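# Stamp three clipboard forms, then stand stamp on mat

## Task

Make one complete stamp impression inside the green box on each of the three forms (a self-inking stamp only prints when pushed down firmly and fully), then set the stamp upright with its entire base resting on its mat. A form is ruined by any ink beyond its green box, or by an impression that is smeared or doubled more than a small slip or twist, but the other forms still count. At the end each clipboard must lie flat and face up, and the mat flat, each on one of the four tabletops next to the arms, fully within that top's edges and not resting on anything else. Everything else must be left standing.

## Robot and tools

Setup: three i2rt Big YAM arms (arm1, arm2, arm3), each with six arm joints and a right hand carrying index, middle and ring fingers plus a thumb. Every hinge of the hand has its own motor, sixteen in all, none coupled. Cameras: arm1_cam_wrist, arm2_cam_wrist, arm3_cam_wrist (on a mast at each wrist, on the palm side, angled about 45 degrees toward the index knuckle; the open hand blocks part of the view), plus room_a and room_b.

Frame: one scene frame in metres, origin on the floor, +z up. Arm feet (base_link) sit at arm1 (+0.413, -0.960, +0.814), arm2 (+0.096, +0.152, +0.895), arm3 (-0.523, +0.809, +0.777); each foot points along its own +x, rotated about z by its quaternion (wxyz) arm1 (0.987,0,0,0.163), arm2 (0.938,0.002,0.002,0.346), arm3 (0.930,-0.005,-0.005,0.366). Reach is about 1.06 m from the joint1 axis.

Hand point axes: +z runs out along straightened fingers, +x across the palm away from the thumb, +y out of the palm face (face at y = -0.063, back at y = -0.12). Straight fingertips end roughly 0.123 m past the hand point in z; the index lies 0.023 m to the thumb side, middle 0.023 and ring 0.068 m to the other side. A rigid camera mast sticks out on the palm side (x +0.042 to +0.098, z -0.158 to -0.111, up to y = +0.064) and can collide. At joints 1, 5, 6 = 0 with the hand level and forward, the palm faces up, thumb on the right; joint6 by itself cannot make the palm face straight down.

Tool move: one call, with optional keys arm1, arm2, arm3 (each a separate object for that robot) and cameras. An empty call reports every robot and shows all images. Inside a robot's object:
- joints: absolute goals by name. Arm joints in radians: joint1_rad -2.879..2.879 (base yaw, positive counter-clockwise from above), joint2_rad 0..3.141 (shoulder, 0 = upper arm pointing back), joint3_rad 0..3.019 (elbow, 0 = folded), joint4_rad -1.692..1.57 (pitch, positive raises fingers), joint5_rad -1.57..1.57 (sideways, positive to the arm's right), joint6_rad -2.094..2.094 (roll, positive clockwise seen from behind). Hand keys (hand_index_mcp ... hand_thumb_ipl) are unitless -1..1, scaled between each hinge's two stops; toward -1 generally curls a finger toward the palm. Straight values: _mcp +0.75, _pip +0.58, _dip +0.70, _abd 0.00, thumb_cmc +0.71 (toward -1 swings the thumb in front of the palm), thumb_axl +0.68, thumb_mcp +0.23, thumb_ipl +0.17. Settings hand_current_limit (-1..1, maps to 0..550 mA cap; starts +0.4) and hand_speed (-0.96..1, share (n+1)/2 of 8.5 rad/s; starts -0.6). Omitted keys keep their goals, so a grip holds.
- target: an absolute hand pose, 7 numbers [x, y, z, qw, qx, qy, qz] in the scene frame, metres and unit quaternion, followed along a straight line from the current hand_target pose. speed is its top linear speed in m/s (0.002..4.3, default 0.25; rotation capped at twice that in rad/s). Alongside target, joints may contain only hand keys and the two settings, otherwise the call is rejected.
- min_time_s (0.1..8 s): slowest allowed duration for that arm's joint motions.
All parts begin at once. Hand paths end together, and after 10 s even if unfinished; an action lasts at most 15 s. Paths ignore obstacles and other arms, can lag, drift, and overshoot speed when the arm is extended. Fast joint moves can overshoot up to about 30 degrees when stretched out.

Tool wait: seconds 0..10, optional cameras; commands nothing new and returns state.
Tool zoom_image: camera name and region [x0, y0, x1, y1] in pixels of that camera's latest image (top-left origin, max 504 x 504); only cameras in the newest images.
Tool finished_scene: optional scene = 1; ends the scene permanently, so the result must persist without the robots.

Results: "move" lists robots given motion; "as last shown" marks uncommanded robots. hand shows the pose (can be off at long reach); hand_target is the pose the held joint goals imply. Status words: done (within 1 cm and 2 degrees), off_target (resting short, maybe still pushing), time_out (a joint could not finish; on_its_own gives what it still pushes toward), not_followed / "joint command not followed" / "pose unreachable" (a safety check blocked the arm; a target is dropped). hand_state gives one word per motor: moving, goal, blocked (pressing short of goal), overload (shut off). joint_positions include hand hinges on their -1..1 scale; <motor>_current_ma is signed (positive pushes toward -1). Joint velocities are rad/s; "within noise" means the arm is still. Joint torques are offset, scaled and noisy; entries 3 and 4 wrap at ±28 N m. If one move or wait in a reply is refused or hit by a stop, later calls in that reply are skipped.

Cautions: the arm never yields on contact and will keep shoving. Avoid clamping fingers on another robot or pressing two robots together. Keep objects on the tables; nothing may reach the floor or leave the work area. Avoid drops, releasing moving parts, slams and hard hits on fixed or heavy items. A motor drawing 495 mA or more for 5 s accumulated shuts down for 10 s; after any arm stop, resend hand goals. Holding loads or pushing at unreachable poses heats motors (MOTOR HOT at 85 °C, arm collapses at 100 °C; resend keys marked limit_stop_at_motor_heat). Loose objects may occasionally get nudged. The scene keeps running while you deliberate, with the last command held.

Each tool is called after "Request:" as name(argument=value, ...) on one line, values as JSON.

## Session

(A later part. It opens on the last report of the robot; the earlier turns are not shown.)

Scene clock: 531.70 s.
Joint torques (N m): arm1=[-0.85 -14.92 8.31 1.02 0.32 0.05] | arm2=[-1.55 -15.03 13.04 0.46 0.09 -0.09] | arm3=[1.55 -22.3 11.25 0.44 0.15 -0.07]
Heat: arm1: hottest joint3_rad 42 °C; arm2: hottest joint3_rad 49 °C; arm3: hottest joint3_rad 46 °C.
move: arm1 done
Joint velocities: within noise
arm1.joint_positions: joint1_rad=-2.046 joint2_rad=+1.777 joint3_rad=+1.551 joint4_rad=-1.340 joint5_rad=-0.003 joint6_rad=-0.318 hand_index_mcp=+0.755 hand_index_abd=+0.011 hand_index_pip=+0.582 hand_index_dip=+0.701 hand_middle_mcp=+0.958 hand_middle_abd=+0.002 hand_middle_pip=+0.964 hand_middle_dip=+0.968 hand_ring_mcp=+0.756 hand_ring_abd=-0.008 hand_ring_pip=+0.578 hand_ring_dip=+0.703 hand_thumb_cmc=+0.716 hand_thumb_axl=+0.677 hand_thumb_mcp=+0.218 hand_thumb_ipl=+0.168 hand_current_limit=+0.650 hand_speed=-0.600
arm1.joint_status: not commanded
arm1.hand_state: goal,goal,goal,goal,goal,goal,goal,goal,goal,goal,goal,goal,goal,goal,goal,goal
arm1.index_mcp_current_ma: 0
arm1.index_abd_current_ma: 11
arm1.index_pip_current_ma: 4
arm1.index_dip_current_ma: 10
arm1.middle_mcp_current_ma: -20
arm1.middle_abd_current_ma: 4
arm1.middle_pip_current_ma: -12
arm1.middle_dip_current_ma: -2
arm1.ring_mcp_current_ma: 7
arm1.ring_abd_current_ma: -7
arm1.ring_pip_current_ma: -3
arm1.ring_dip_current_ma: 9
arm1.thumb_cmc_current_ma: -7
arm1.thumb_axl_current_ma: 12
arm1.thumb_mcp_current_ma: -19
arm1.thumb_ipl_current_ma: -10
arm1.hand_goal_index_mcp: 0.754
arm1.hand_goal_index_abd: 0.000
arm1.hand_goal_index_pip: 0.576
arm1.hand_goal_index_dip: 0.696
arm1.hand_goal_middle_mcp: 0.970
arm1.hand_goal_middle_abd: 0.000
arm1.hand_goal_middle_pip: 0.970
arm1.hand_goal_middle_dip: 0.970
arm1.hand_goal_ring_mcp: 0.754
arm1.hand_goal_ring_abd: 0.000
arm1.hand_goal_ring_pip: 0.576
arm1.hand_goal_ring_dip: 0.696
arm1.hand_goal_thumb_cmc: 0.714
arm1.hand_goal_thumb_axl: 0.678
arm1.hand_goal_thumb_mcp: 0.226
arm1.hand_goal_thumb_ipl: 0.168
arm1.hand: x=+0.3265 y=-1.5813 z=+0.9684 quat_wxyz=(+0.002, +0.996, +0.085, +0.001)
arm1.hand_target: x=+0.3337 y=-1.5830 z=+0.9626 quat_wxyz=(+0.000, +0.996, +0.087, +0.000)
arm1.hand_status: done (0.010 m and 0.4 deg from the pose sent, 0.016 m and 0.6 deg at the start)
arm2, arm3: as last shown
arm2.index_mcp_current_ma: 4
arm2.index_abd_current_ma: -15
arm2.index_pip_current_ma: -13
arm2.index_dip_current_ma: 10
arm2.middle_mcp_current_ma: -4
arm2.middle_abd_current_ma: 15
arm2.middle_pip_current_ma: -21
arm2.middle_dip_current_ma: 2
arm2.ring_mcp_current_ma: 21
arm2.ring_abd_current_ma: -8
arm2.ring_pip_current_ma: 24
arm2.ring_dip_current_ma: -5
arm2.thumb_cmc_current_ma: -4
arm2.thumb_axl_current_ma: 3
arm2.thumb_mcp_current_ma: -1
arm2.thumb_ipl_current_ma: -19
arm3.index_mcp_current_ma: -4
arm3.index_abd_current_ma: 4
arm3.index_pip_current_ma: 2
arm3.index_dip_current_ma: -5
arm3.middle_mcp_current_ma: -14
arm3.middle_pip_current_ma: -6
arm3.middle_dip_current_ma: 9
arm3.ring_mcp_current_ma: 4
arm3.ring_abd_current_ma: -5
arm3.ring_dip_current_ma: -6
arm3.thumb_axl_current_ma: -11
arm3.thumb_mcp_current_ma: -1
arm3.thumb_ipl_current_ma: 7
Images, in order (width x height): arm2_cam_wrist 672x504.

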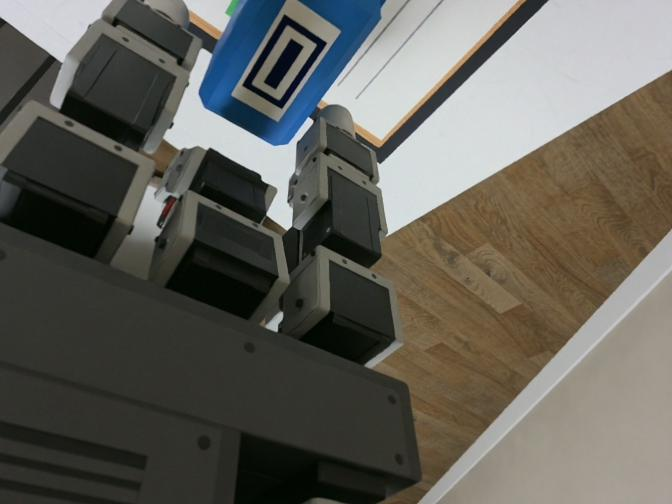

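Request:
move(arm1={"joints":{"hand_index_abd":-0.65,"hand_ring_abd":0.65,"hand_current_limit":0.65,"hand_speed":-0.8}}, cameras=["arm2_cam_wrist","room_b"])

Request:
zoom_image(camera="arm2_cam_wrist", region=[150, 0, 450, 225])

Request:
zoom_image(camera="room_b", region=[92, 340, 132, 380])

Scene clock: 532.97 s.
Joint torques (N m): arm1=[-0.73 -14.92 8.34 1.05 0.18 0.06] | arm2=[-1.61 -15.03 13.04 0.46 0.1 -0.08] | arm3=[1.44 -22.07 11.23 0.43 0.14 -0.07]
Heat: arm1: hottest joint3_rad 42 °C; arm2: hottest joint3_rad 49 °C; arm3: hottest joint3_rad 46 °C.
move: arm1 off_target
Joint velocities: within noise
arm1.joint_positions: joint1_rad=-2.046 joint2_rad=+1.777 joint3_rad=+1.551 joint4_rad=-1.340 joint5_rad=+0.000 joint6_rad=-0.317 hand_index_mcp=+0.755 hand_index_abd=-0.125 hand_index_pip=+0.582 hand_index_dip=+0.696 hand_middle_mcp=+0.958 hand_middle_abd=+0.001 hand_middle_pip=+0.964 hand_middle_dip=+0.968 hand_ring_mcp=+0.757 hand_ring_abd=+0.132 hand_ring_pip=+0.578 hand_ring_dip=+0.695 hand_thumb_cmc=+0.716 hand_thumb_axl=+0.677 hand_thumb_mcp=+0.218 hand_thumb_ipl=+0.168 hand_current_limit=+0.650 hand_speed=-0.800
arm1.joint_status: hand_index_abd off_target (ended at -0.125, target -0.650); hand_ring_abd off_target (ended at +0.132, target +0.650); the others done
arm1.hand_state: goal,blocked,goal,goal,goal,goal,goal,goal,goal,blocked,goal,goal,goal,goal,goal,goal
arm1.index_mcp_current_ma: 0
arm1.index_abd_current_ma: 453
arm1.index_pip_current_ma: 3
arm1.index_dip_current_ma: 10
arm1.middle_mcp_current_ma: -24
arm1.middle_abd_current_ma: 2
arm1.middle_pip_current_ma: -13
arm1.middle_dip_current_ma: -7
arm1.ring_mcp_current_ma: 8
arm1.ring_abd_current_ma: -458
arm1.ring_pip_current_ma: -4
arm1.ring_dip_current_ma: 2
arm1.thumb_cmc_current_ma: -8
arm1.thumb_axl_current_ma: 3
arm1.thumb_mcp_current_ma: -22
arm1.thumb_ipl_current_ma: -9
arm1.hand_goal_index_mcp: 0.754
arm1.hand_goal_index_abd: -0.650
arm1.hand_goal_index_pip: 0.576
arm1.hand_goal_index_dip: 0.696
arm1.hand_goal_middle_mcp: 0.970
arm1.hand_goal_middle_abd: 0.000
arm1.hand_goal_middle_pip: 0.970
arm1.hand_goal_middle_dip: 0.970
arm1.hand_goal_ring_mcp: 0.754
arm1.hand_goal_ring_abd: 0.650
arm1.hand_goal_ring_pip: 0.576
arm1.hand_goal_ring_dip: 0.696
arm1.hand_goal_thumb_cmc: 0.714
arm1.hand_goal_thumb_axl: 0.678
arm1.hand_goal_thumb_mcp: 0.226
arm1.hand_goal_thumb_ipl: 0.168
arm1.hand: x=+0.3259 y=-1.5812 z=+0.9684 quat_wxyz=(+0.002, +0.996, +0.085, -0.001)
arm1.hand_target: x=+0.3337 y=-1.5829 z=+0.9625 quat_wxyz=(+0.000, +0.996, +0.087, +0.000)
arm1.hand_status: not commanded
arm2, arm3: as last shown
arm2.index_mcp_current_ma: 5
arm2.index_abd_current_ma: -13
arm2.index_pip_current_ma: 1
arm2.index_dip_current_ma: 17
arm2.middle_mcp_current_ma: -26
arm2.middle_abd_current_ma: 1
arm2.middle_pip_current_ma: -7
arm2.middle_dip_current_ma: 7
arm2.ring_mcp_current_ma: 15
arm2.ring_abd_current_ma: -4
arm2.ring_pip_current_ma: 6
arm2.ring_dip_current_ma: 4
arm2.thumb_cmc_current_ma: 21
arm2.thumb_axl_current_ma: -1
arm2.thumb_mcp_current_ma: 0
arm2.thumb_ipl_current_ma: -3
arm3.index_mcp_current_ma: -9
arm3.index_abd_current_ma: 5
arm3.index_pip_current_ma: -1
arm3.index_dip_current_ma: -4
arm3.middle_mcp_current_ma: -8
arm3.middle_abd_current_ma: 10
arm3.middle_pip_current_ma: -2
arm3.middle_dip_current_ma: 10
arm3.ring_mcp_current_ma: 7
arm3.ring_pip_current_ma: 0
arm3.ring_dip_current_ma: -5
arm3.thumb_axl_current_ma: -13
arm3.thumb_mcp_current_ma: -7
arm3.thumb_ipl_current_ma: 11
Images, in order (width x height): arm2_cam_wrist 672x504, room_b 672x504.

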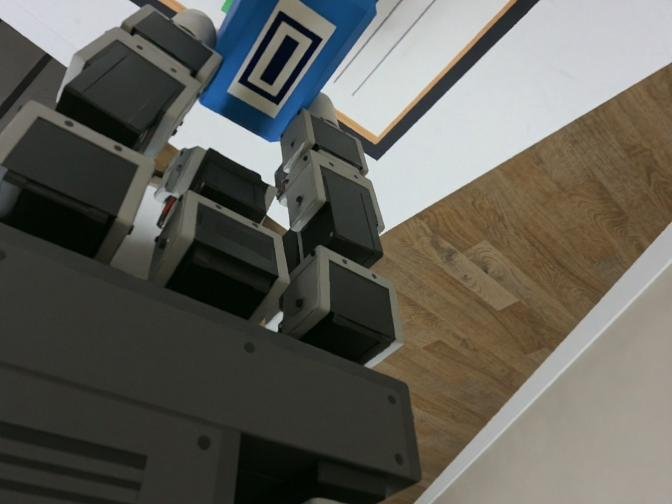

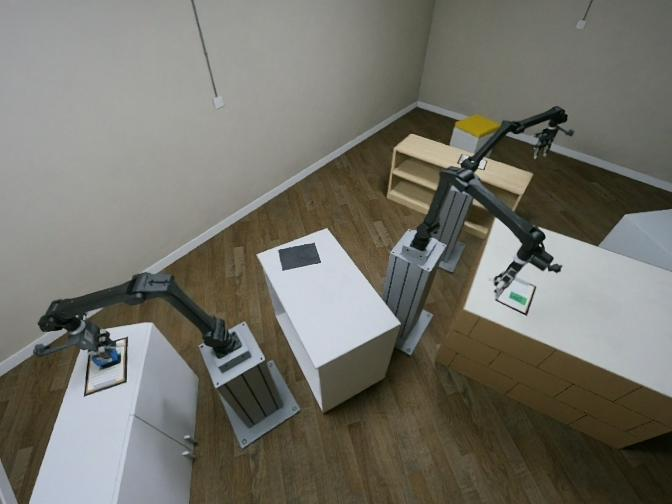

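Scaled by 1.680.

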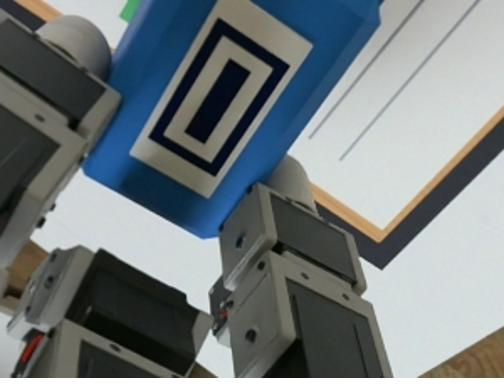

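Scaled by 12.600.

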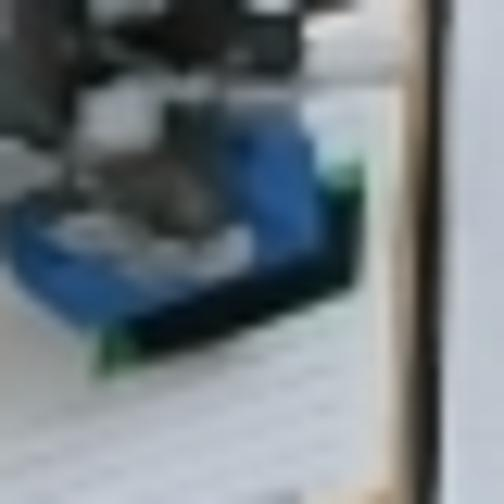

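Request:
move(arm1={"target":[0.333,-1.600,1.035,0.0348,0.9956,0.0871,0.0030],"speed":0.08}, cameras=["arm2_cam_wrist","room_b"])

Request:
zoom_image(camera="room_b", region=[92, 340, 132, 380])

Scene clock: 534.73 s.
Joint torques (N m): arm1=[-1.2 -17.96 13.74 0.42 0.02 0.04] | arm2=[-1.61 -15.03 13.05 0.46 0.09 -0.08] | arm3=[1.67 -22.36 11.28 0.44 0.15 -0.07]
Heat: arm1: hottest joint3_rad 42 °C; arm2: hottest joint3_rad 49 °C; arm3: hottest joint3_rad 46 °C.
move: arm1 off_target
Joint velocities: within noise
arm1.joint_positions: joint1_rad=-2.046 joint2_rad=+1.776 joint3_rad=+1.611 joint4_rad=-1.420 joint5_rad=-0.019 joint6_rad=-0.317 hand_index_mcp=+0.751 hand_index_abd=-0.129 hand_index_pip=+0.583 hand_index_dip=+0.701 hand_middle_mcp=+0.957 hand_middle_abd=+0.002 hand_middle_pip=+0.964 hand_middle_dip=+0.968 hand_ring_mcp=+0.733 hand_ring_abd=+0.134 hand_ring_pip=+0.568 hand_ring_dip=+0.703 hand_thumb_cmc=+0.716 hand_thumb_axl=+0.677 hand_thumb_mcp=+0.218 hand_thumb_ipl=+0.168 hand_current_limit=+0.650 hand_speed=-0.800
arm1.joint_status: not commanded
arm1.hand_state: goal,blocked,goal,goal,goal,goal,goal,goal,blocked,blocked,goal,goal,goal,goal,goal,goal
arm1.index_mcp_current_ma: -7
arm1.index_abd_current_ma: 455
arm1.index_pip_current_ma: 4
arm1.index_dip_current_ma: 9
arm1.middle_mcp_current_ma: -22
arm1.middle_abd_current_ma: 2
arm1.middle_pip_current_ma: -7
arm1.middle_dip_current_ma: -5
arm1.ring_mcp_current_ma: -17
arm1.ring_abd_current_ma: -455
arm1.ring_pip_current_ma: -8
arm1.ring_dip_current_ma: 10
arm1.thumb_cmc_current_ma: -6
arm1.thumb_axl_current_ma: 4
arm1.thumb_mcp_current_ma: -13
arm1.thumb_ipl_current_ma: -9
arm1.hand_goal_index_mcp: 0.754
arm1.hand_goal_index_abd: -0.650
arm1.hand_goal_index_pip: 0.576
arm1.hand_goal_index_dip: 0.696
arm1.hand_goal_middle_mcp: 0.970
arm1.hand_goal_middle_abd: 0.000
arm1.hand_goal_middle_pip: 0.970
arm1.hand_goal_middle_dip: 0.970
arm1.hand_goal_ring_mcp: 0.754
arm1.hand_goal_ring_abd: 0.650
arm1.hand_goal_ring_pip: 0.576
arm1.hand_goal_ring_dip: 0.696
arm1.hand_goal_thumb_cmc: 0.714
arm1.hand_goal_thumb_axl: 0.678
arm1.hand_goal_thumb_mcp: 0.226
arm1.hand_goal_thumb_ipl: 0.168
arm1.hand: x=+0.3291 y=-1.5812 z=+0.9900 quat_wxyz=(-0.005, +0.996, +0.085, +0.011)
arm1.hand_target: x=+0.3333 y=-1.5973 z=+1.0350 quat_wxyz=(+0.035, +0.996, +0.087, +0.003)
arm1.hand_status: off_target (0.049 m and 4.7 deg from the pose sent, 0.070 m and 3.8 deg at the start)
arm2, arm3: as last shown
arm2.index_mcp_current_ma: -11
arm2.index_abd_current_ma: -16
arm2.index_pip_current_ma: -10
arm2.index_dip_current_ma: 2
arm2.middle_mcp_current_ma: -12
arm2.middle_abd_current_ma: -3
arm2.middle_pip_current_ma: -16
arm2.middle_dip_current_ma: 6
arm2.ring_mcp_current_ma: 4
arm2.ring_abd_current_ma: -26
arm2.ring_pip_current_ma: -7
arm2.ring_dip_current_ma: 0
arm2.thumb_cmc_current_ma: 14
arm2.thumb_axl_current_ma: -17
arm2.thumb_mcp_current_ma: 10
arm2.thumb_ipl_current_ma: -4
arm3.index_mcp_current_ma: -6
arm3.index_abd_current_ma: 3
arm3.index_pip_current_ma: 0
arm3.index_dip_current_ma: -3
arm3.middle_mcp_current_ma: -11
arm3.middle_abd_current_ma: 11
arm3.middle_pip_current_ma: -6
arm3.middle_dip_current_ma: 12
arm3.ring_mcp_current_ma: 4
arm3.ring_abd_current_ma: -4
arm3.ring_pip_current_ma: -1
arm3.ring_dip_current_ma: -2
arm3.thumb_cmc_current_ma: 15
arm3.thumb_axl_current_ma: -8
arm3.thumb_mcp_current_ma: -2
arm3.thumb_ipl_current_ma: 10
Images, in order (width x height): arm2_cam_wrist 672x504, room_b 672x504.

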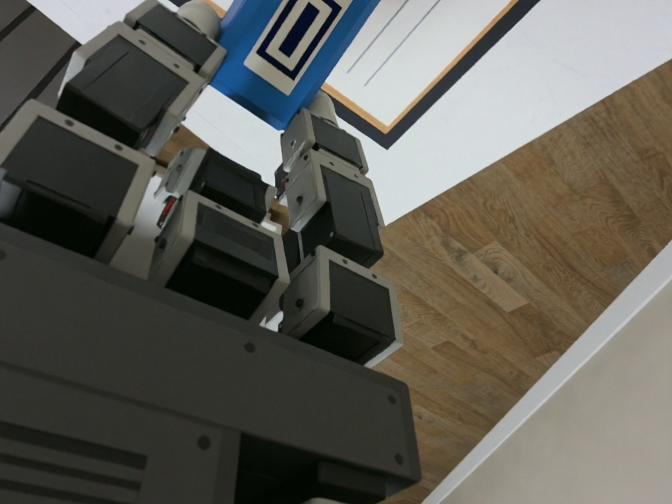

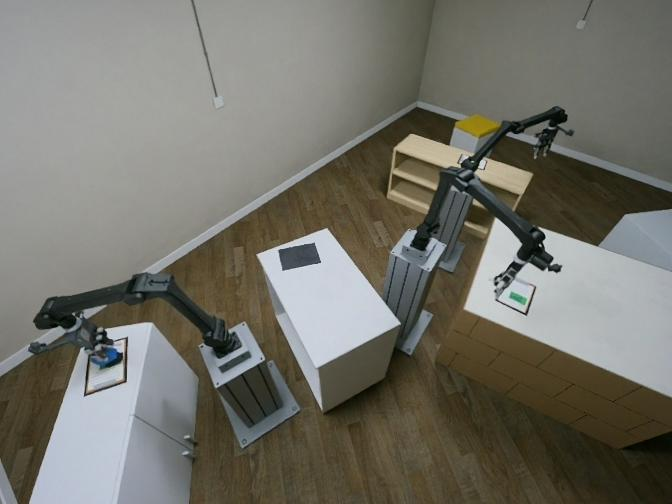

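Scaled by 12.600.

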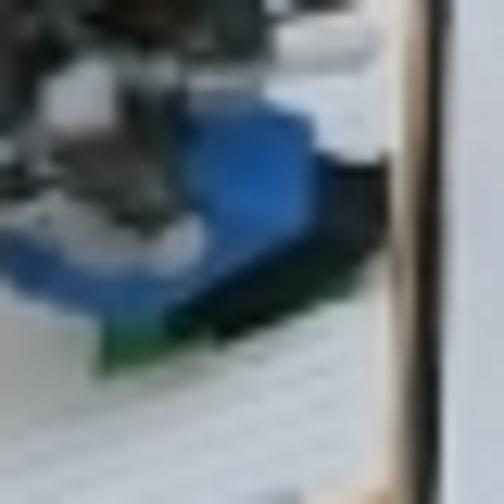

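Request:
move(arm1={"target":[0.333,-1.605,1.115,0.0348,0.9956,0.0871,0.0030],"speed":0.12})

Request:
move(arm1={"target":[0.333,-1.600,1.165,0.0996,0.9912,0.0868,0.0087],"speed":0.2}, cameras=["arm2_cam_wrist","room_b","room_a"])

Request:
zoom_image(camera="room_b", region=[92, 340, 132, 380])

Request:
zoom_image(camera="arm2_cam_wrist", region=[150, 0, 450, 225])

Scene clock: 536.47 s.
Joint torques (N m): arm1=[-0.97 -16.21 14.13 0.46 0.06 0.04] | arm2=[-1.61 -15.03 13.07 0.46 0.09 -0.08] | arm3=[1.61 -22.3 11.23 0.46 0.15 -0.06]
Heat: arm1: hottest joint3_rad 43 °C; arm2: hottest joint3_rad 49 °C; arm3: hottest joint3_rad 46 °C.
move: arm1 off_target
Joint velocities: within noise
arm1.joint_positions: joint1_rad=-2.046 joint2_rad=+1.776 joint3_rad=+1.850 joint4_rad=-1.638 joint5_rad=-0.019 joint6_rad=-0.317 hand_index_mcp=+0.756 hand_index_abd=-0.130 hand_index_pip=+0.583 hand_index_dip=+0.701 hand_middle_mcp=+0.957 hand_middle_abd=+0.002 hand_middle_pip=+0.964 hand_middle_dip=+0.968 hand_ring_mcp=+0.732 hand_ring_abd=+0.135 hand_ring_pip=+0.568 hand_ring_dip=+0.695 hand_thumb_cmc=+0.716 hand_thumb_axl=+0.677 hand_thumb_mcp=+0.218 hand_thumb_ipl=+0.168 hand_current_limit=+0.650 hand_speed=-0.800
arm1.joint_status: not commanded
arm1.hand_state: goal,blocked,goal,goal,goal,goal,goal,goal,blocked,blocked,goal,goal,goal,goal,goal,goal
arm1.index_mcp_current_ma: 1
arm1.index_abd_current_ma: 459
arm1.index_pip_current_ma: 1
arm1.index_dip_current_ma: 8
arm1.middle_mcp_current_ma: -20
arm1.middle_abd_current_ma: 1
arm1.middle_pip_current_ma: -16
arm1.middle_dip_current_ma: -1
arm1.ring_mcp_current_ma: -19
arm1.ring_abd_current_ma: -458
arm1.ring_pip_current_ma: -8
arm1.ring_dip_current_ma: 0
arm1.thumb_cmc_current_ma: -6
arm1.thumb_axl_current_ma: 5
arm1.thumb_mcp_current_ma: -21
arm1.thumb_ipl_current_ma: -9
arm1.hand_goal_index_mcp: 0.754
arm1.hand_goal_index_abd: -0.650
arm1.hand_goal_index_pip: 0.576
arm1.hand_goal_index_dip: 0.696
arm1.hand_goal_middle_mcp: 0.970
arm1.hand_goal_middle_abd: 0.000
arm1.hand_goal_middle_pip: 0.970
arm1.hand_goal_middle_dip: 0.970
arm1.hand_goal_ring_mcp: 0.754
arm1.hand_goal_ring_abd: 0.650
arm1.hand_goal_ring_pip: 0.576
arm1.hand_goal_ring_dip: 0.696
arm1.hand_goal_thumb_cmc: 0.714
arm1.hand_goal_thumb_axl: 0.678
arm1.hand_goal_thumb_mcp: 0.226
arm1.hand_goal_thumb_ipl: 0.168
arm1.hand: x=+0.3279 y=-1.5906 z=+1.0828 quat_wxyz=(+0.005, +0.996, +0.085, +0.009)
arm1.hand_target: x=+0.3332 y=-1.6030 z=+1.1149 quat_wxyz=(+0.035, +0.996, +0.087, +0.003)
arm1.hand_status: off_target (0.036 m and 3.4 deg from the pose sent, 0.127 m and 4.6 deg at the start)
arm2, arm3: as last shown
arm2.index_mcp_current_ma: 6
arm2.index_abd_current_ma: -10
arm2.index_pip_current_ma: -17
arm2.index_dip_current_ma: 8
arm2.middle_mcp_current_ma: -22
arm2.middle_abd_current_ma: -14
arm2.middle_pip_current_ma: -29
arm2.middle_dip_current_ma: 3
arm2.ring_mcp_current_ma: 30
arm2.ring_abd_current_ma: 5
arm2.ring_pip_current_ma: -2
arm2.ring_dip_current_ma: -3
arm2.thumb_cmc_current_ma: 29
arm2.thumb_axl_current_ma: -9
arm2.thumb_mcp_current_ma: -4
arm2.thumb_ipl_current_ma: 15
arm3.index_mcp_current_ma: -2
arm3.index_abd_current_ma: 5
arm3.index_pip_current_ma: 3
arm3.middle_abd_current_ma: 8
arm3.middle_pip_current_ma: -3
arm3.middle_dip_current_ma: 9
arm3.ring_mcp_current_ma: 8
arm3.ring_abd_current_ma: -7
arm3.ring_pip_current_ma: 3
arm3.ring_dip_current_ma: -5
arm3.thumb_cmc_current_ma: 10
arm3.thumb_axl_current_ma: -15
arm3.thumb_mcp_current_ma: 0
arm3.thumb_ipl_current_ma: 11
pictures: none

Scene clock: 537.63 s.
Joint torques (N m): arm1=[-2.08 -16.44 13.18 1.25 -0.06 -0.03] | arm2=[-1.61 -15.09 13.05 0.46 0.09 -0.08] | arm3=[1.49 -22.24 11.23 0.42 0.14 -0.06]
Heat: arm1: hottest joint3_rad 43 °C; arm2: hottest joint3_rad 49 °C; arm3: hottest joint3_rad 46 °C.
move: arm1 off_target
Joint velocities: within noise
arm1.joint_positions: joint1_rad=-2.046 joint2_rad=+1.710 joint3_rad=+1.850 joint4_rad=-1.596 joint5_rad=-0.059 joint6_rad=-0.317 hand_index_mcp=+0.767 hand_index_abd=-0.131 hand_index_pip=+0.583 hand_index_dip=+0.701 hand_middle_mcp=+0.958 hand_middle_abd=+0.002 hand_middle_pip=+0.964 hand_middle_dip=+0.968 hand_ring_mcp=+0.732 hand_ring_abd=+0.135 hand_ring_pip=+0.568 hand_ring_dip=+0.695 hand_thumb_cmc=+0.724 hand_thumb_axl=+0.677 hand_thumb_mcp=+0.218 hand_thumb_ipl=+0.168 hand_current_limit=+0.650 hand_speed=-0.800
arm1.joint_status: not commanded
arm1.hand_state: goal,blocked,goal,goal,goal,goal,goal,goal,blocked,blocked,goal,goal,goal,goal,goal,goal
arm1.index_mcp_current_ma: 13
arm1.index_abd_current_ma: 452
arm1.index_pip_current_ma: 6
arm1.index_dip_current_ma: 6
arm1.middle_mcp_current_ma: -24
arm1.middle_abd_current_ma: 4
arm1.middle_pip_current_ma: -12
arm1.middle_dip_current_ma: -5
arm1.ring_mcp_current_ma: -15
arm1.ring_abd_current_ma: -455
arm1.ring_pip_current_ma: -10
arm1.ring_dip_current_ma: 1
arm1.thumb_cmc_current_ma: 3
arm1.thumb_axl_current_ma: 5
arm1.thumb_mcp_current_ma: -14
arm1.thumb_ipl_current_ma: -5
arm1.hand_goal_index_mcp: 0.754
arm1.hand_goal_index_abd: -0.650
arm1.hand_goal_index_pip: 0.576
arm1.hand_goal_index_dip: 0.696
arm1.hand_goal_middle_mcp: 0.970
arm1.hand_goal_middle_abd: 0.000
arm1.hand_goal_middle_pip: 0.970
arm1.hand_goal_middle_dip: 0.970
arm1.hand_goal_ring_mcp: 0.754
arm1.hand_goal_ring_abd: 0.650
arm1.hand_goal_ring_pip: 0.576
arm1.hand_goal_ring_dip: 0.696
arm1.hand_goal_thumb_cmc: 0.714
arm1.hand_goal_thumb_axl: 0.678
arm1.hand_goal_thumb_mcp: 0.226
arm1.hand_goal_thumb_ipl: 0.168
arm1.hand: x=+0.3349 y=-1.5909 z=+1.1282 quat_wxyz=(+0.062, +0.994, +0.087, +0.016)
arm1.hand_target: x=+0.3332 y=-1.5981 z=+1.1647 quat_wxyz=(+0.100, +0.991, +0.087, +0.009)
arm1.hand_status: off_target (0.038 m and 4.4 deg from the pose sent, 0.083 m and 10.8 deg at the start)
arm2.joint_positions: joint1_rad=-0.297 joint2_rad=+1.646 joint3_rad=+1.447 joint4_rad=-1.379 joint5_rad=-0.004 joint6_rad=+0.010 hand_index_mcp=+0.758 hand_index_abd=-0.021 hand_index_pip=+0.579 hand_index_dip=+0.695 hand_middle_mcp=+0.956 hand_middle_abd=-0.004 hand_middle_pip=+0.961 hand_middle_dip=+0.965 hand_ring_mcp=+0.759 hand_ring_abd=+0.012 hand_ring_pip=+0.573 hand_ring_dip=+0.687 hand_thumb_cmc=+0.727 hand_thumb_axl=+0.677 hand_thumb_mcp=+0.214 hand_thumb_ipl=+0.168 hand_current_limit=+0.400 hand_speed=-0.600
arm2.joint_status: not commanded
arm2.hand_state: goal,blocked,goal,goal,goal,goal,goal,goal,goal,goal,goal,goal,goal,goal,goal,goal
arm2.index_mcp_current_ma: -1
arm2.index_abd_current_ma: -16
arm2.index_pip_current_ma: 9
arm2.index_dip_current_ma: 4
arm2.middle_mcp_current_ma: -24
arm2.middle_abd_current_ma: -5
arm2.middle_pip_current_ma: -32
arm2.middle_dip_current_ma: 13
arm2.ring_mcp_current_ma: 13
arm2.ring_abd_current_ma: -16
arm2.ring_pip_current_ma: -14
arm2.ring_dip_current_ma: 9
arm2.thumb_cmc_current_ma: 23
arm2.thumb_axl_current_ma: -3
arm2.thumb_mcp_current_ma: 10
arm2.thumb_ipl_current_ma: 9
arm2.hand_goal_index_mcp: 0.754
arm2.hand_goal_index_abd: 0.000
arm2.hand_goal_index_pip: 0.576
arm2.hand_goal_index_dip: 0.696
arm2.hand_goal_middle_mcp: 0.970
arm2.hand_goal_middle_abd: 0.000
arm2.hand_goal_middle_pip: 0.970
arm2.hand_goal_middle_dip: 0.970
arm2.hand_goal_ring_mcp: 0.754
arm2.hand_goal_ring_abd: 0.000
arm2.hand_goal_ring_pip: 0.576
arm2.hand_goal_ring_dip: 0.696
arm2.hand_goal_thumb_cmc: 0.714
arm2.hand_goal_thumb_axl: 0.678
arm2.hand_goal_thumb_mcp: 0.226
arm2.hand_goal_thumb_ipl: 0.168
arm2.hand: x=+0.6339 y=+0.3596 z=+1.0719 quat_wxyz=(-0.007, +0.553, +0.833, -0.002)
arm2.hand_target: x=+0.6459 y=+0.3624 z=+1.0996 quat_wxyz=(+0.008, +0.553, +0.833, +0.019)
arm2.hand_status: not commanded
arm3.joint_positions: joint1_rad=+0.904 joint2_rad=+2.229 joint3_rad=+2.433 joint4_rad=-1.685 joint5_rad=+0.008 joint6_rad=+1.581 hand_index_mcp=+0.748 hand_index_abd=+0.003 hand_index_pip=+0.571 hand_index_dip=+0.701 hand_middle_mcp=+0.960 hand_middle_abd=+0.000 hand_middle_pip=+0.966 hand_middle_dip=+0.968 hand_ring_mcp=+0.748 hand_ring_abd=+0.007 hand_ring_pip=+0.570 hand_ring_dip=+0.698 hand_thumb_cmc=+0.719 hand_thumb_axl=+0.677 hand_thumb_mcp=+0.221 hand_thumb_ipl=+0.168 hand_current_limit=+0.400 hand_speed=-0.600
arm3.joint_status: not commanded
arm3.hand_state: goal,goal,goal,goal,goal,goal,goal,goal,goal,goal,goal,goal,goal,goal,goal,goal
arm3.index_mcp_current_ma: -3
arm3.index_abd_current_ma: 3
arm3.index_pip_current_ma: 3
arm3.index_dip_current_ma: -2
arm3.middle_mcp_current_ma: -10
arm3.middle_abd_current_ma: 6
arm3.middle_pip_current_ma: -3
arm3.middle_dip_current_ma: 10
arm3.ring_mcp_current_ma: 10
arm3.ring_abd_current_ma: -6
arm3.ring_pip_current_ma: 2
arm3.ring_dip_current_ma: -2
arm3.thumb_cmc_current_ma: 10
arm3.thumb_axl_current_ma: -12
arm3.thumb_mcp_current_ma: -3
arm3.thumb_ipl_current_ma: 9
arm3.hand_goal_index_mcp: 0.754
arm3.hand_goal_index_abd: 0.000
arm3.hand_goal_index_pip: 0.576
arm3.hand_goal_index_dip: 0.696
arm3.hand_goal_middle_mcp: 0.970
arm3.hand_goal_middle_abd: 0.000
arm3.hand_goal_middle_pip: 0.970
arm3.hand_goal_middle_dip: 0.970
arm3.hand_goal_ring_mcp: 0.754
arm3.hand_goal_ring_abd: 0.000
arm3.hand_goal_ring_pip: 0.576
arm3.hand_goal_ring_dip: 0.696
arm3.hand_goal_thumb_cmc: 0.714
arm3.hand_goal_thumb_axl: 0.678
arm3.hand_goal_thumb_mcp: 0.226
arm3.hand_goal_thumb_ipl: 0.168
arm3.hand: x=-0.4964 y=+1.4951 z=+0.9914 quat_wxyz=(-0.024, +0.680, +0.732, +0.036)
arm3.hand_target: x=-0.4940 y=+1.4990 z=+1.0070 quat_wxyz=(-0.033, +0.679, +0.732, +0.046)
arm3.hand_status: not commanded
pictures: arm2_cam_wrist, room_a, room_b
Images, in order (width x height): arm2_cam_wrist 672x504, room_a 672x504, room_b 672x504.

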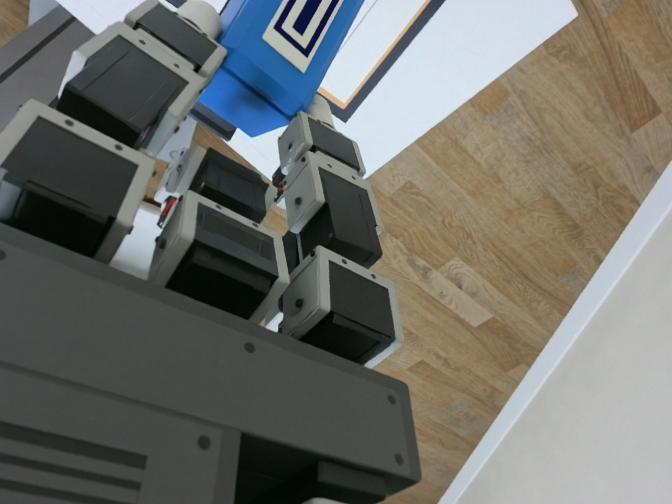

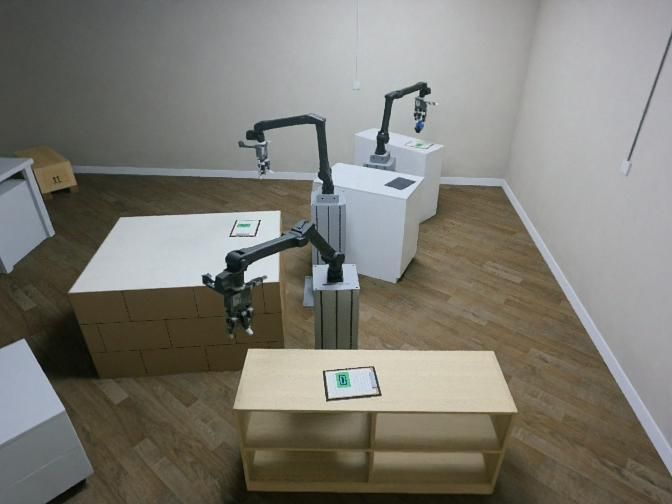

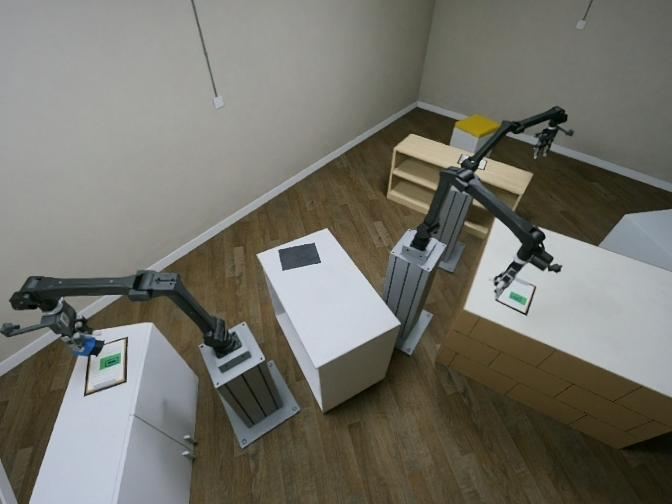

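Scaled by 12.600.

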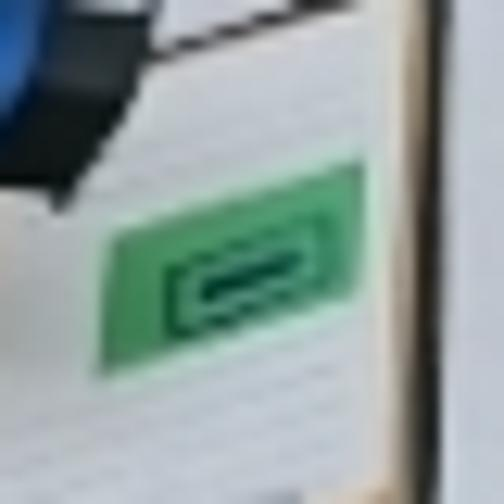

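Scaled by 1.680.

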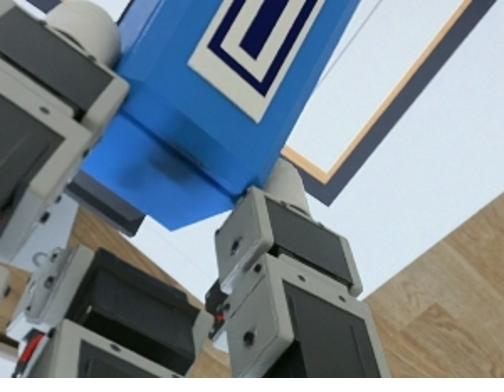

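Request:
zoom_image(camera="room_b", region=[98, 350, 124, 372])

Request:
zoom_image(camera="room_b", region=[500, 280, 536, 316])

Request:
zoom_image(camera="room_a", region=[408, 135, 438, 155])

Scaled by 19.385.

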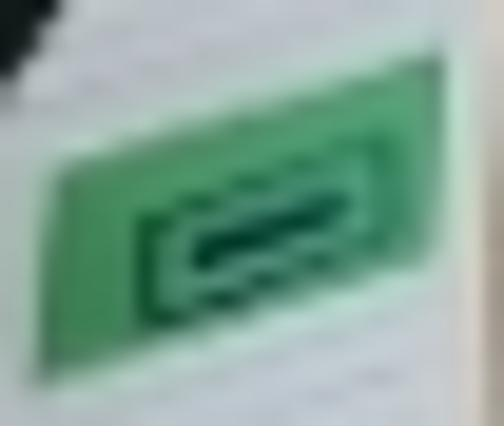

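Scaled by 14.000.

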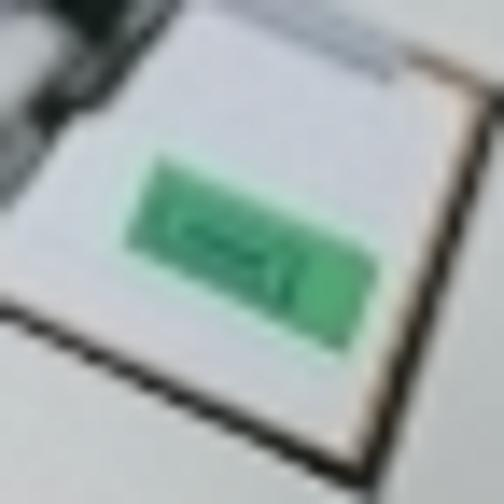

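Scaled by 16.800.

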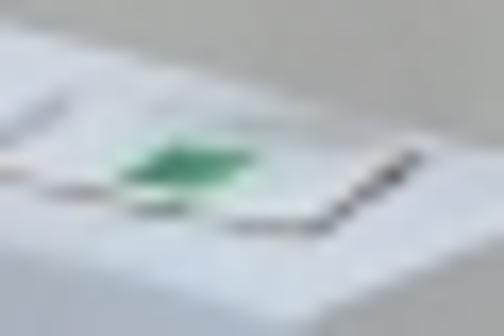

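Request:
move(arm1={"joints":{"joint1_rad":-1.78},"min_time_s":1.5}, cameras=["arm2_cam_wrist","room_b"])

Request:
zoom_image(camera="arm2_cam_wrist", region=[250, 0, 500, 188])

Request:
zoom_image(camera="room_b", region=[98, 350, 124, 372])

Scene clock: 540.03 s.
Joint torques (N m): arm1=[-1.44 -16.73 13.11 1.25 0.07 -0.04] | arm2=[-1.61 -15.03 13.04 0.46 0.1 -0.09] | arm3=[1.49 -22.36 11.22 0.44 0.14 -0.07]
Heat: arm1: hottest joint3_rad 43 °C; arm2: hottest joint3_rad 49 °C; arm3: hottest joint3_rad 46 °C.
move: arm1 done
Joint velocities: within noise
arm1.joint_positions: joint1_rad=-1.787 joint2_rad=+1.710 joint3_rad=+1.850 joint4_rad=-1.596 joint5_rad=-0.062 joint6_rad=-0.317 hand_index_mcp=+0.768 hand_index_abd=-0.132 hand_index_pip=+0.583 hand_index_dip=+0.701 hand_middle_mcp=+0.958 hand_middle_abd=+0.002 hand_middle_pip=+0.964 hand_middle_dip=+0.968 hand_ring_mcp=+0.732 hand_ring_abd=+0.135 hand_ring_pip=+0.568 hand_ring_dip=+0.695 hand_thumb_cmc=+0.724 hand_thumb_axl=+0.677 hand_thumb_mcp=+0.218 hand_thumb_ipl=+0.168 hand_current_limit=+0.650 hand_speed=-0.800
arm1.joint_status: all done
arm1.hand_state: goal,blocked,goal,goal,goal,goal,goal,goal,blocked,blocked,goal,goal,goal,goal,goal,goal
arm1.index_mcp_current_ma: 15
arm1.index_abd_current_ma: 456
arm1.index_pip_current_ma: 7
arm1.index_dip_current_ma: 10
arm1.middle_mcp_current_ma: -21
arm1.middle_abd_current_ma: 4
arm1.middle_pip_current_ma: -17
arm1.middle_dip_current_ma: -1
arm1.ring_mcp_current_ma: -17
arm1.ring_abd_current_ma: -451
arm1.ring_pip_current_ma: -6
arm1.ring_dip_current_ma: 0
arm1.thumb_cmc_current_ma: 4
arm1.thumb_axl_current_ma: 6
arm1.thumb_mcp_current_ma: -16
arm1.thumb_ipl_current_ma: -7
arm1.hand_goal_index_mcp: 0.754
arm1.hand_goal_index_abd: -0.650
arm1.hand_goal_index_pip: 0.576
arm1.hand_goal_index_dip: 0.696
arm1.hand_goal_middle_mcp: 0.970
arm1.hand_goal_middle_abd: 0.000
arm1.hand_goal_middle_pip: 0.970
arm1.hand_goal_middle_dip: 0.970
arm1.hand_goal_ring_mcp: 0.754
arm1.hand_goal_ring_abd: 0.650
arm1.hand_goal_ring_pip: 0.576
arm1.hand_goal_ring_dip: 0.696
arm1.hand_goal_thumb_cmc: 0.714
arm1.hand_goal_thumb_axl: 0.678
arm1.hand_goal_thumb_mcp: 0.226
arm1.hand_goal_thumb_ipl: 0.168
arm1.hand: x=+0.4995 y=-1.5899 z=+1.1283 quat_wxyz=(+0.060, +0.975, +0.214, +0.025)
arm1.hand_target: x=+0.5047 y=-1.5965 z=+1.1647 quat_wxyz=(+0.097, +0.971, +0.218, +0.022)
arm1.hand_status: not commanded
arm2, arm3: as last shown
arm2.index_mcp_current_ma: 3
arm2.index_abd_current_ma: -29
arm2.index_pip_current_ma: 8
arm2.index_dip_current_ma: 12
arm2.middle_mcp_current_ma: -5
arm2.middle_abd_current_ma: 5
arm2.middle_pip_current_ma: -23
arm2.ring_mcp_current_ma: 33
arm2.ring_abd_current_ma: -9
arm2.ring_pip_current_ma: -5
arm2.ring_dip_current_ma: -1
arm2.thumb_cmc_current_ma: 7
arm2.thumb_axl_current_ma: 0
arm2.thumb_mcp_current_ma: -12
arm2.thumb_ipl_current_ma: -11
arm3.index_mcp_current_ma: -6
arm3.index_abd_current_ma: 7
arm3.index_pip_current_ma: -2
arm3.index_dip_current_ma: -6
arm3.middle_mcp_current_ma: -13
arm3.middle_abd_current_ma: 8
arm3.middle_pip_current_ma: -2
arm3.middle_dip_current_ma: 11
arm3.ring_mcp_current_ma: 1
arm3.ring_abd_current_ma: -9
arm3.ring_pip_current_ma: 6
arm3.ring_dip_current_ma: 0
arm3.thumb_cmc_current_ma: 14
arm3.thumb_axl_current_ma: -9
arm3.thumb_mcp_current_ma: -5
arm3.thumb_ipl_current_ma: 6
Images, in order (width x height): arm2_cam_wrist 672x504, room_b 672x504.

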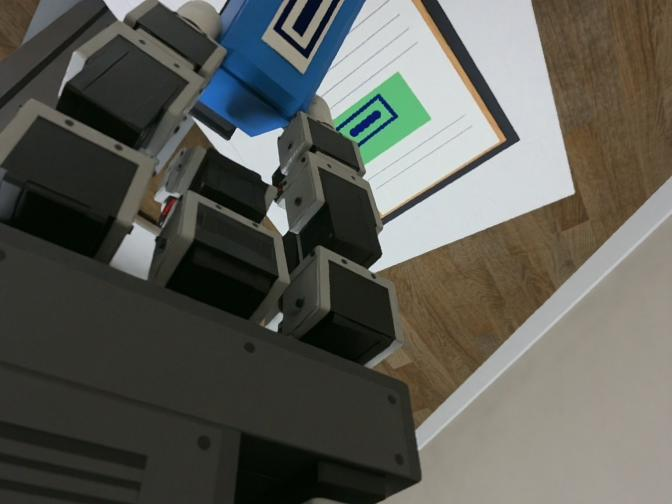

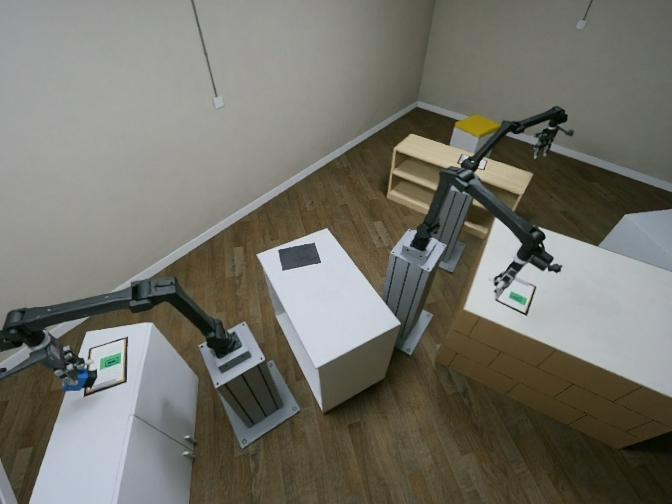

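Scaled by 2.016.

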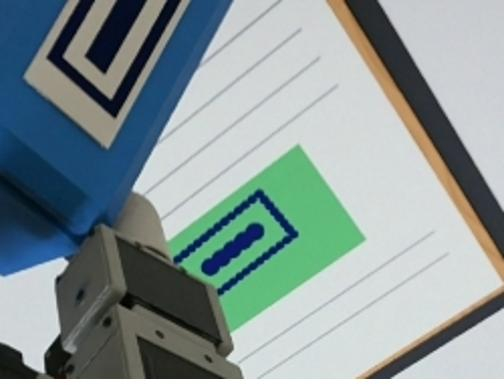

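Scaled by 19.385.

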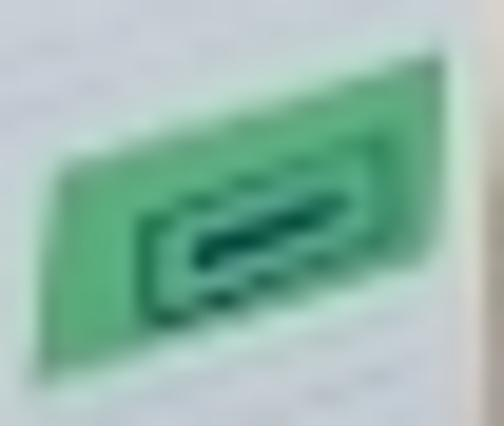

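Request:
move(arm1={"joints":{"joint1_rad":-1.6},"min_time_s":1.3}, cameras=["arm2_cam_wrist"])

Request:
zoom_image(camera="arm2_cam_wrist", region=[300, 0, 550, 188])

Scene clock: 541.90 s.
Joint torques (N m): arm1=[-1.2 -16.62 13.12 1.26 0.08 -0.03] | arm2=[-1.67 -15.03 13.05 0.47 0.09 -0.09] | arm3=[1.67 -22.12 11.23 0.46 0.16 -0.07]
Heat: arm1: hottest joint3_rad 43 °C; arm2: hottest joint3_rad 49 °C; arm3: hottest joint3_rad 46 °C.
move: arm1 done
Joint velocities: within noise
arm1.joint_positions: joint1_rad=-1.608 joint2_rad=+1.710 joint3_rad=+1.850 joint4_rad=-1.596 joint5_rad=-0.062 joint6_rad=-0.317 hand_index_mcp=+0.769 hand_index_abd=-0.132 hand_index_pip=+0.583 hand_index_dip=+0.701 hand_middle_mcp=+0.958 hand_middle_abd=+0.002 hand_middle_pip=+0.964 hand_middle_dip=+0.968 hand_ring_mcp=+0.732 hand_ring_abd=+0.135 hand_ring_pip=+0.568 hand_ring_dip=+0.695 hand_thumb_cmc=+0.724 hand_thumb_axl=+0.677 hand_thumb_mcp=+0.218 hand_thumb_ipl=+0.168 hand_current_limit=+0.650 hand_speed=-0.800
arm1.joint_status: all done
arm1.hand_state: goal,blocked,goal,goal,goal,goal,goal,goal,blocked,blocked,goal,goal,goal,goal,goal,goal
arm1.index_mcp_current_ma: 15
arm1.index_abd_current_ma: 453
arm1.index_pip_current_ma: 1
arm1.index_dip_current_ma: 6
arm1.middle_mcp_current_ma: -25
arm1.middle_abd_current_ma: 3
arm1.middle_pip_current_ma: -9
arm1.middle_dip_current_ma: -3
arm1.ring_mcp_current_ma: -18
arm1.ring_abd_current_ma: -457
arm1.ring_pip_current_ma: -15
arm1.ring_dip_current_ma: -1
arm1.thumb_cmc_current_ma: 8
arm1.thumb_axl_current_ma: 8
arm1.thumb_mcp_current_ma: -18
arm1.thumb_ipl_current_ma: -11
arm1.hand_goal_index_mcp: 0.754
arm1.hand_goal_index_abd: -0.650
arm1.hand_goal_index_pip: 0.576
arm1.hand_goal_index_dip: 0.696
arm1.hand_goal_middle_mcp: 0.970
arm1.hand_goal_middle_abd: 0.000
arm1.hand_goal_middle_pip: 0.970
arm1.hand_goal_middle_dip: 0.970
arm1.hand_goal_ring_mcp: 0.754
arm1.hand_goal_ring_abd: 0.650
arm1.hand_goal_ring_pip: 0.576
arm1.hand_goal_ring_dip: 0.696
arm1.hand_goal_thumb_cmc: 0.714
arm1.hand_goal_thumb_axl: 0.678
arm1.hand_goal_thumb_mcp: 0.226
arm1.hand_goal_thumb_ipl: 0.168
arm1.hand: x=+0.6097 y=-1.5646 z=+1.1283 quat_wxyz=(+0.057, +0.952, +0.300, +0.031)
arm1.hand_target: x=+0.6172 y=-1.5698 z=+1.1647 quat_wxyz=(+0.095, +0.947, +0.305, +0.031)
arm1.hand_status: not commanded
arm2, arm3: as last shown
arm2.index_mcp_current_ma: 4
arm2.index_abd_current_ma: -24
arm2.index_pip_current_ma: -2
arm2.index_dip_current_ma: -2
arm2.middle_mcp_current_ma: -8
arm2.middle_abd_current_ma: -5
arm2.middle_pip_current_ma: -18
arm2.middle_dip_current_ma: -3
arm2.ring_mcp_current_ma: 27
arm2.ring_abd_current_ma: 5
arm2.ring_pip_current_ma: -6
arm2.ring_dip_current_ma: -3
arm2.thumb_cmc_current_ma: 12
arm2.thumb_axl_current_ma: -13
arm2.thumb_mcp_current_ma: -5
arm2.thumb_ipl_current_ma: -7
arm3.index_mcp_current_ma: -5
arm3.index_abd_current_ma: 6
arm3.index_pip_current_ma: -3
arm3.index_dip_current_ma: -2
arm3.middle_mcp_current_ma: -11
arm3.middle_abd_current_ma: 4
arm3.middle_pip_current_ma: -3
arm3.middle_dip_current_ma: 6
arm3.ring_mcp_current_ma: 5
arm3.ring_abd_current_ma: -7
arm3.ring_pip_current_ma: 3
arm3.ring_dip_current_ma: -11
arm3.thumb_cmc_current_ma: 10
arm3.thumb_axl_current_ma: -5
arm3.thumb_mcp_current_ma: -3
arm3.thumb_ipl_current_ma: 11
Images, in order (width x height): arm2_cam_wrist 672x504.

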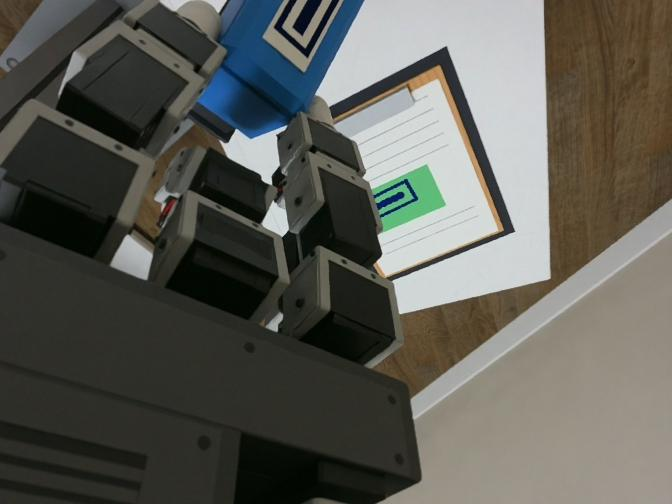

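Scaled by 2.016.

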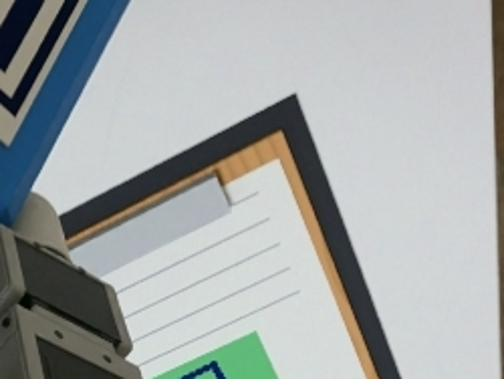

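Request:
move(arm1={"joints":{"joint1_rad":-1.68,"joint2_rad":1.60,"joint3_rad":1.70,"joint4_rad":-1.47},"min_time_s":1.3}, cameras=["arm2_cam_wrist","room_b"])

Request:
zoom_image(camera="arm2_cam_wrist", region=[300, 80, 550, 268])

Request:
zoom_image(camera="room_b", region=[60, 350, 120, 410])

Scene clock: 543.93 s.
Joint torques (N m): arm1=[-3.08 -17.2 9.39 1.4 0.08 -0.03] | arm2=[-1.61 -15.03 13.04 0.46 0.09 -0.09] | arm3=[1.55 -22.18 11.26 0.43 0.15 -0.07]
Heat: arm1: hottest joint3_rad 43 °C; arm2: hottest joint3_rad 49 °C; arm3: hottest joint3_rad 46 °C.
move: arm1 done
Joint velocities: within noise
arm1.joint_positions: joint1_rad=-1.667 joint2_rad=+1.633 joint3_rad=+1.699 joint4_rad=-1.481 joint5_rad=-0.062 joint6_rad=-0.317 hand_index_mcp=+0.772 hand_index_abd=-0.133 hand_index_pip=+0.585 hand_index_dip=+0.701 hand_middle_mcp=+0.958 hand_middle_abd=+0.002 hand_middle_pip=+0.964 hand_middle_dip=+0.968 hand_ring_mcp=+0.732 hand_ring_abd=+0.135 hand_ring_pip=+0.568 hand_ring_dip=+0.695 hand_thumb_cmc=+0.724 hand_thumb_axl=+0.677 hand_thumb_mcp=+0.218 hand_thumb_ipl=+0.168 hand_current_limit=+0.650 hand_speed=-0.800
arm1.joint_status: all done
arm1.hand_state: goal,blocked,goal,goal,goal,goal,goal,goal,blocked,blocked,goal,goal,goal,goal,goal,goal
arm1.index_mcp_current_ma: 19
arm1.index_abd_current_ma: 455
arm1.index_pip_current_ma: 3
arm1.index_dip_current_ma: 13
arm1.middle_mcp_current_ma: -21
arm1.middle_abd_current_ma: 4
arm1.middle_pip_current_ma: -16
arm1.middle_dip_current_ma: -5
arm1.ring_mcp_current_ma: -21
arm1.ring_abd_current_ma: -453
arm1.ring_pip_current_ma: -11
arm1.ring_dip_current_ma: -2
arm1.thumb_cmc_current_ma: 3
arm1.thumb_axl_current_ma: 10
arm1.thumb_mcp_current_ma: -17
arm1.thumb_ipl_current_ma: -10
arm1.hand_goal_index_mcp: 0.754
arm1.hand_goal_index_abd: -0.650
arm1.hand_goal_index_pip: 0.576
arm1.hand_goal_index_dip: 0.696
arm1.hand_goal_middle_mcp: 0.970
arm1.hand_goal_middle_abd: 0.000
arm1.hand_goal_middle_pip: 0.970
arm1.hand_goal_middle_dip: 0.970
arm1.hand_goal_ring_mcp: 0.754
arm1.hand_goal_ring_abd: 0.650
arm1.hand_goal_ring_pip: 0.576
arm1.hand_goal_ring_dip: 0.696
arm1.hand_goal_thumb_cmc: 0.714
arm1.hand_goal_thumb_axl: 0.678
arm1.hand_goal_thumb_mcp: 0.226
arm1.hand_goal_thumb_ipl: 0.168
arm1.hand: x=+0.5705 y=-1.5594 z=+1.1129 quat_wxyz=(+0.078, +0.959, +0.272, +0.028)
arm1.hand_target: x=+0.5620 y=-1.5584 z=+1.1347 quat_wxyz=(+0.101, +0.958, +0.266, +0.027)
arm1.hand_status: not commanded
arm2, arm3: as last shown
arm2.index_mcp_current_ma: 19
arm2.index_abd_current_ma: -5
arm2.index_pip_current_ma: -1
arm2.index_dip_current_ma: 5
arm2.middle_mcp_current_ma: -3
arm2.middle_abd_current_ma: 3
arm2.middle_pip_current_ma: -2
arm2.middle_dip_current_ma: 12
arm2.ring_mcp_current_ma: 15
arm2.ring_abd_current_ma: 1
arm2.ring_pip_current_ma: 0
arm2.ring_dip_current_ma: -7
arm2.thumb_cmc_current_ma: -1
arm2.thumb_axl_current_ma: 0
arm2.thumb_mcp_current_ma: 10
arm2.thumb_ipl_current_ma: -3
arm3.index_abd_current_ma: 9
arm3.index_pip_current_ma: 1
arm3.index_dip_current_ma: -3
arm3.middle_mcp_current_ma: -16
arm3.middle_abd_current_ma: 5
arm3.middle_pip_current_ma: -4
arm3.middle_dip_current_ma: 8
arm3.ring_abd_current_ma: -4
arm3.ring_pip_current_ma: 1
arm3.ring_dip_current_ma: -7
arm3.thumb_axl_current_ma: -7
arm3.thumb_mcp_current_ma: 1
arm3.thumb_ipl_current_ma: 8
Images, in order (width x height): arm2_cam_wrist 672x504, room_b 672x504.

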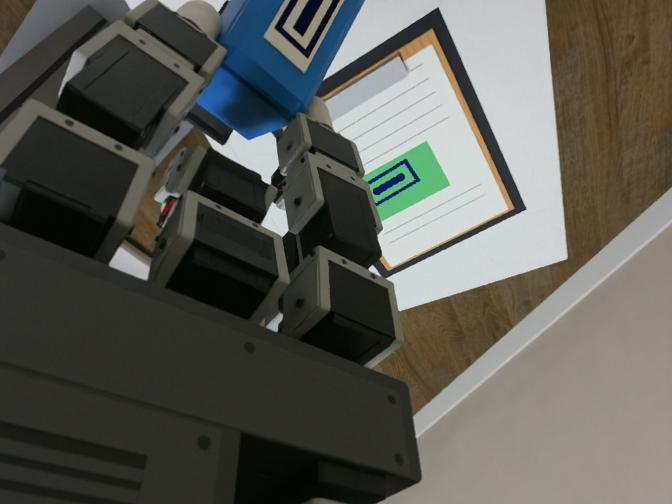

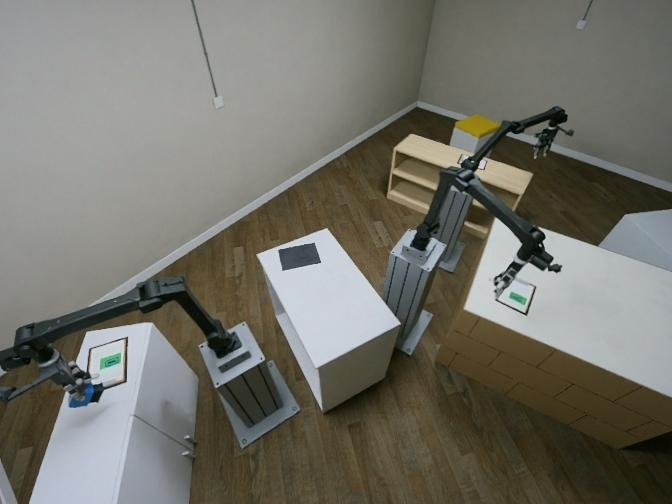

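Scaled by 2.016.

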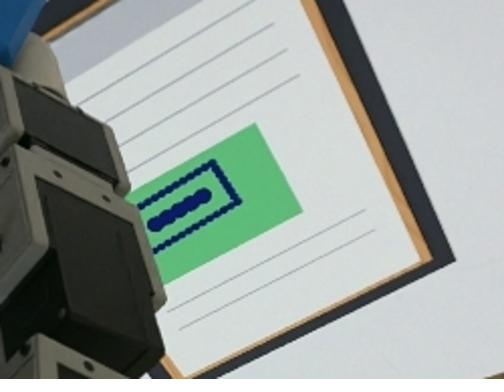

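Scaled by 8.400.

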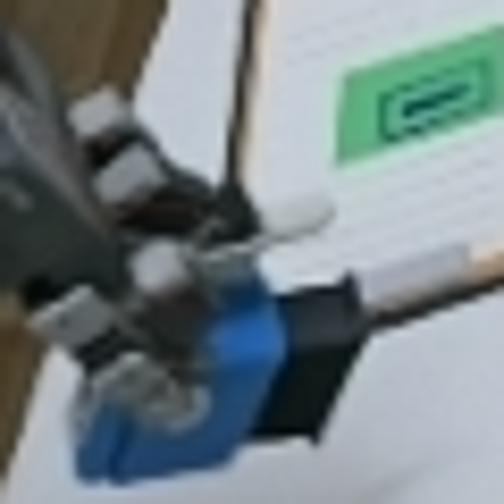

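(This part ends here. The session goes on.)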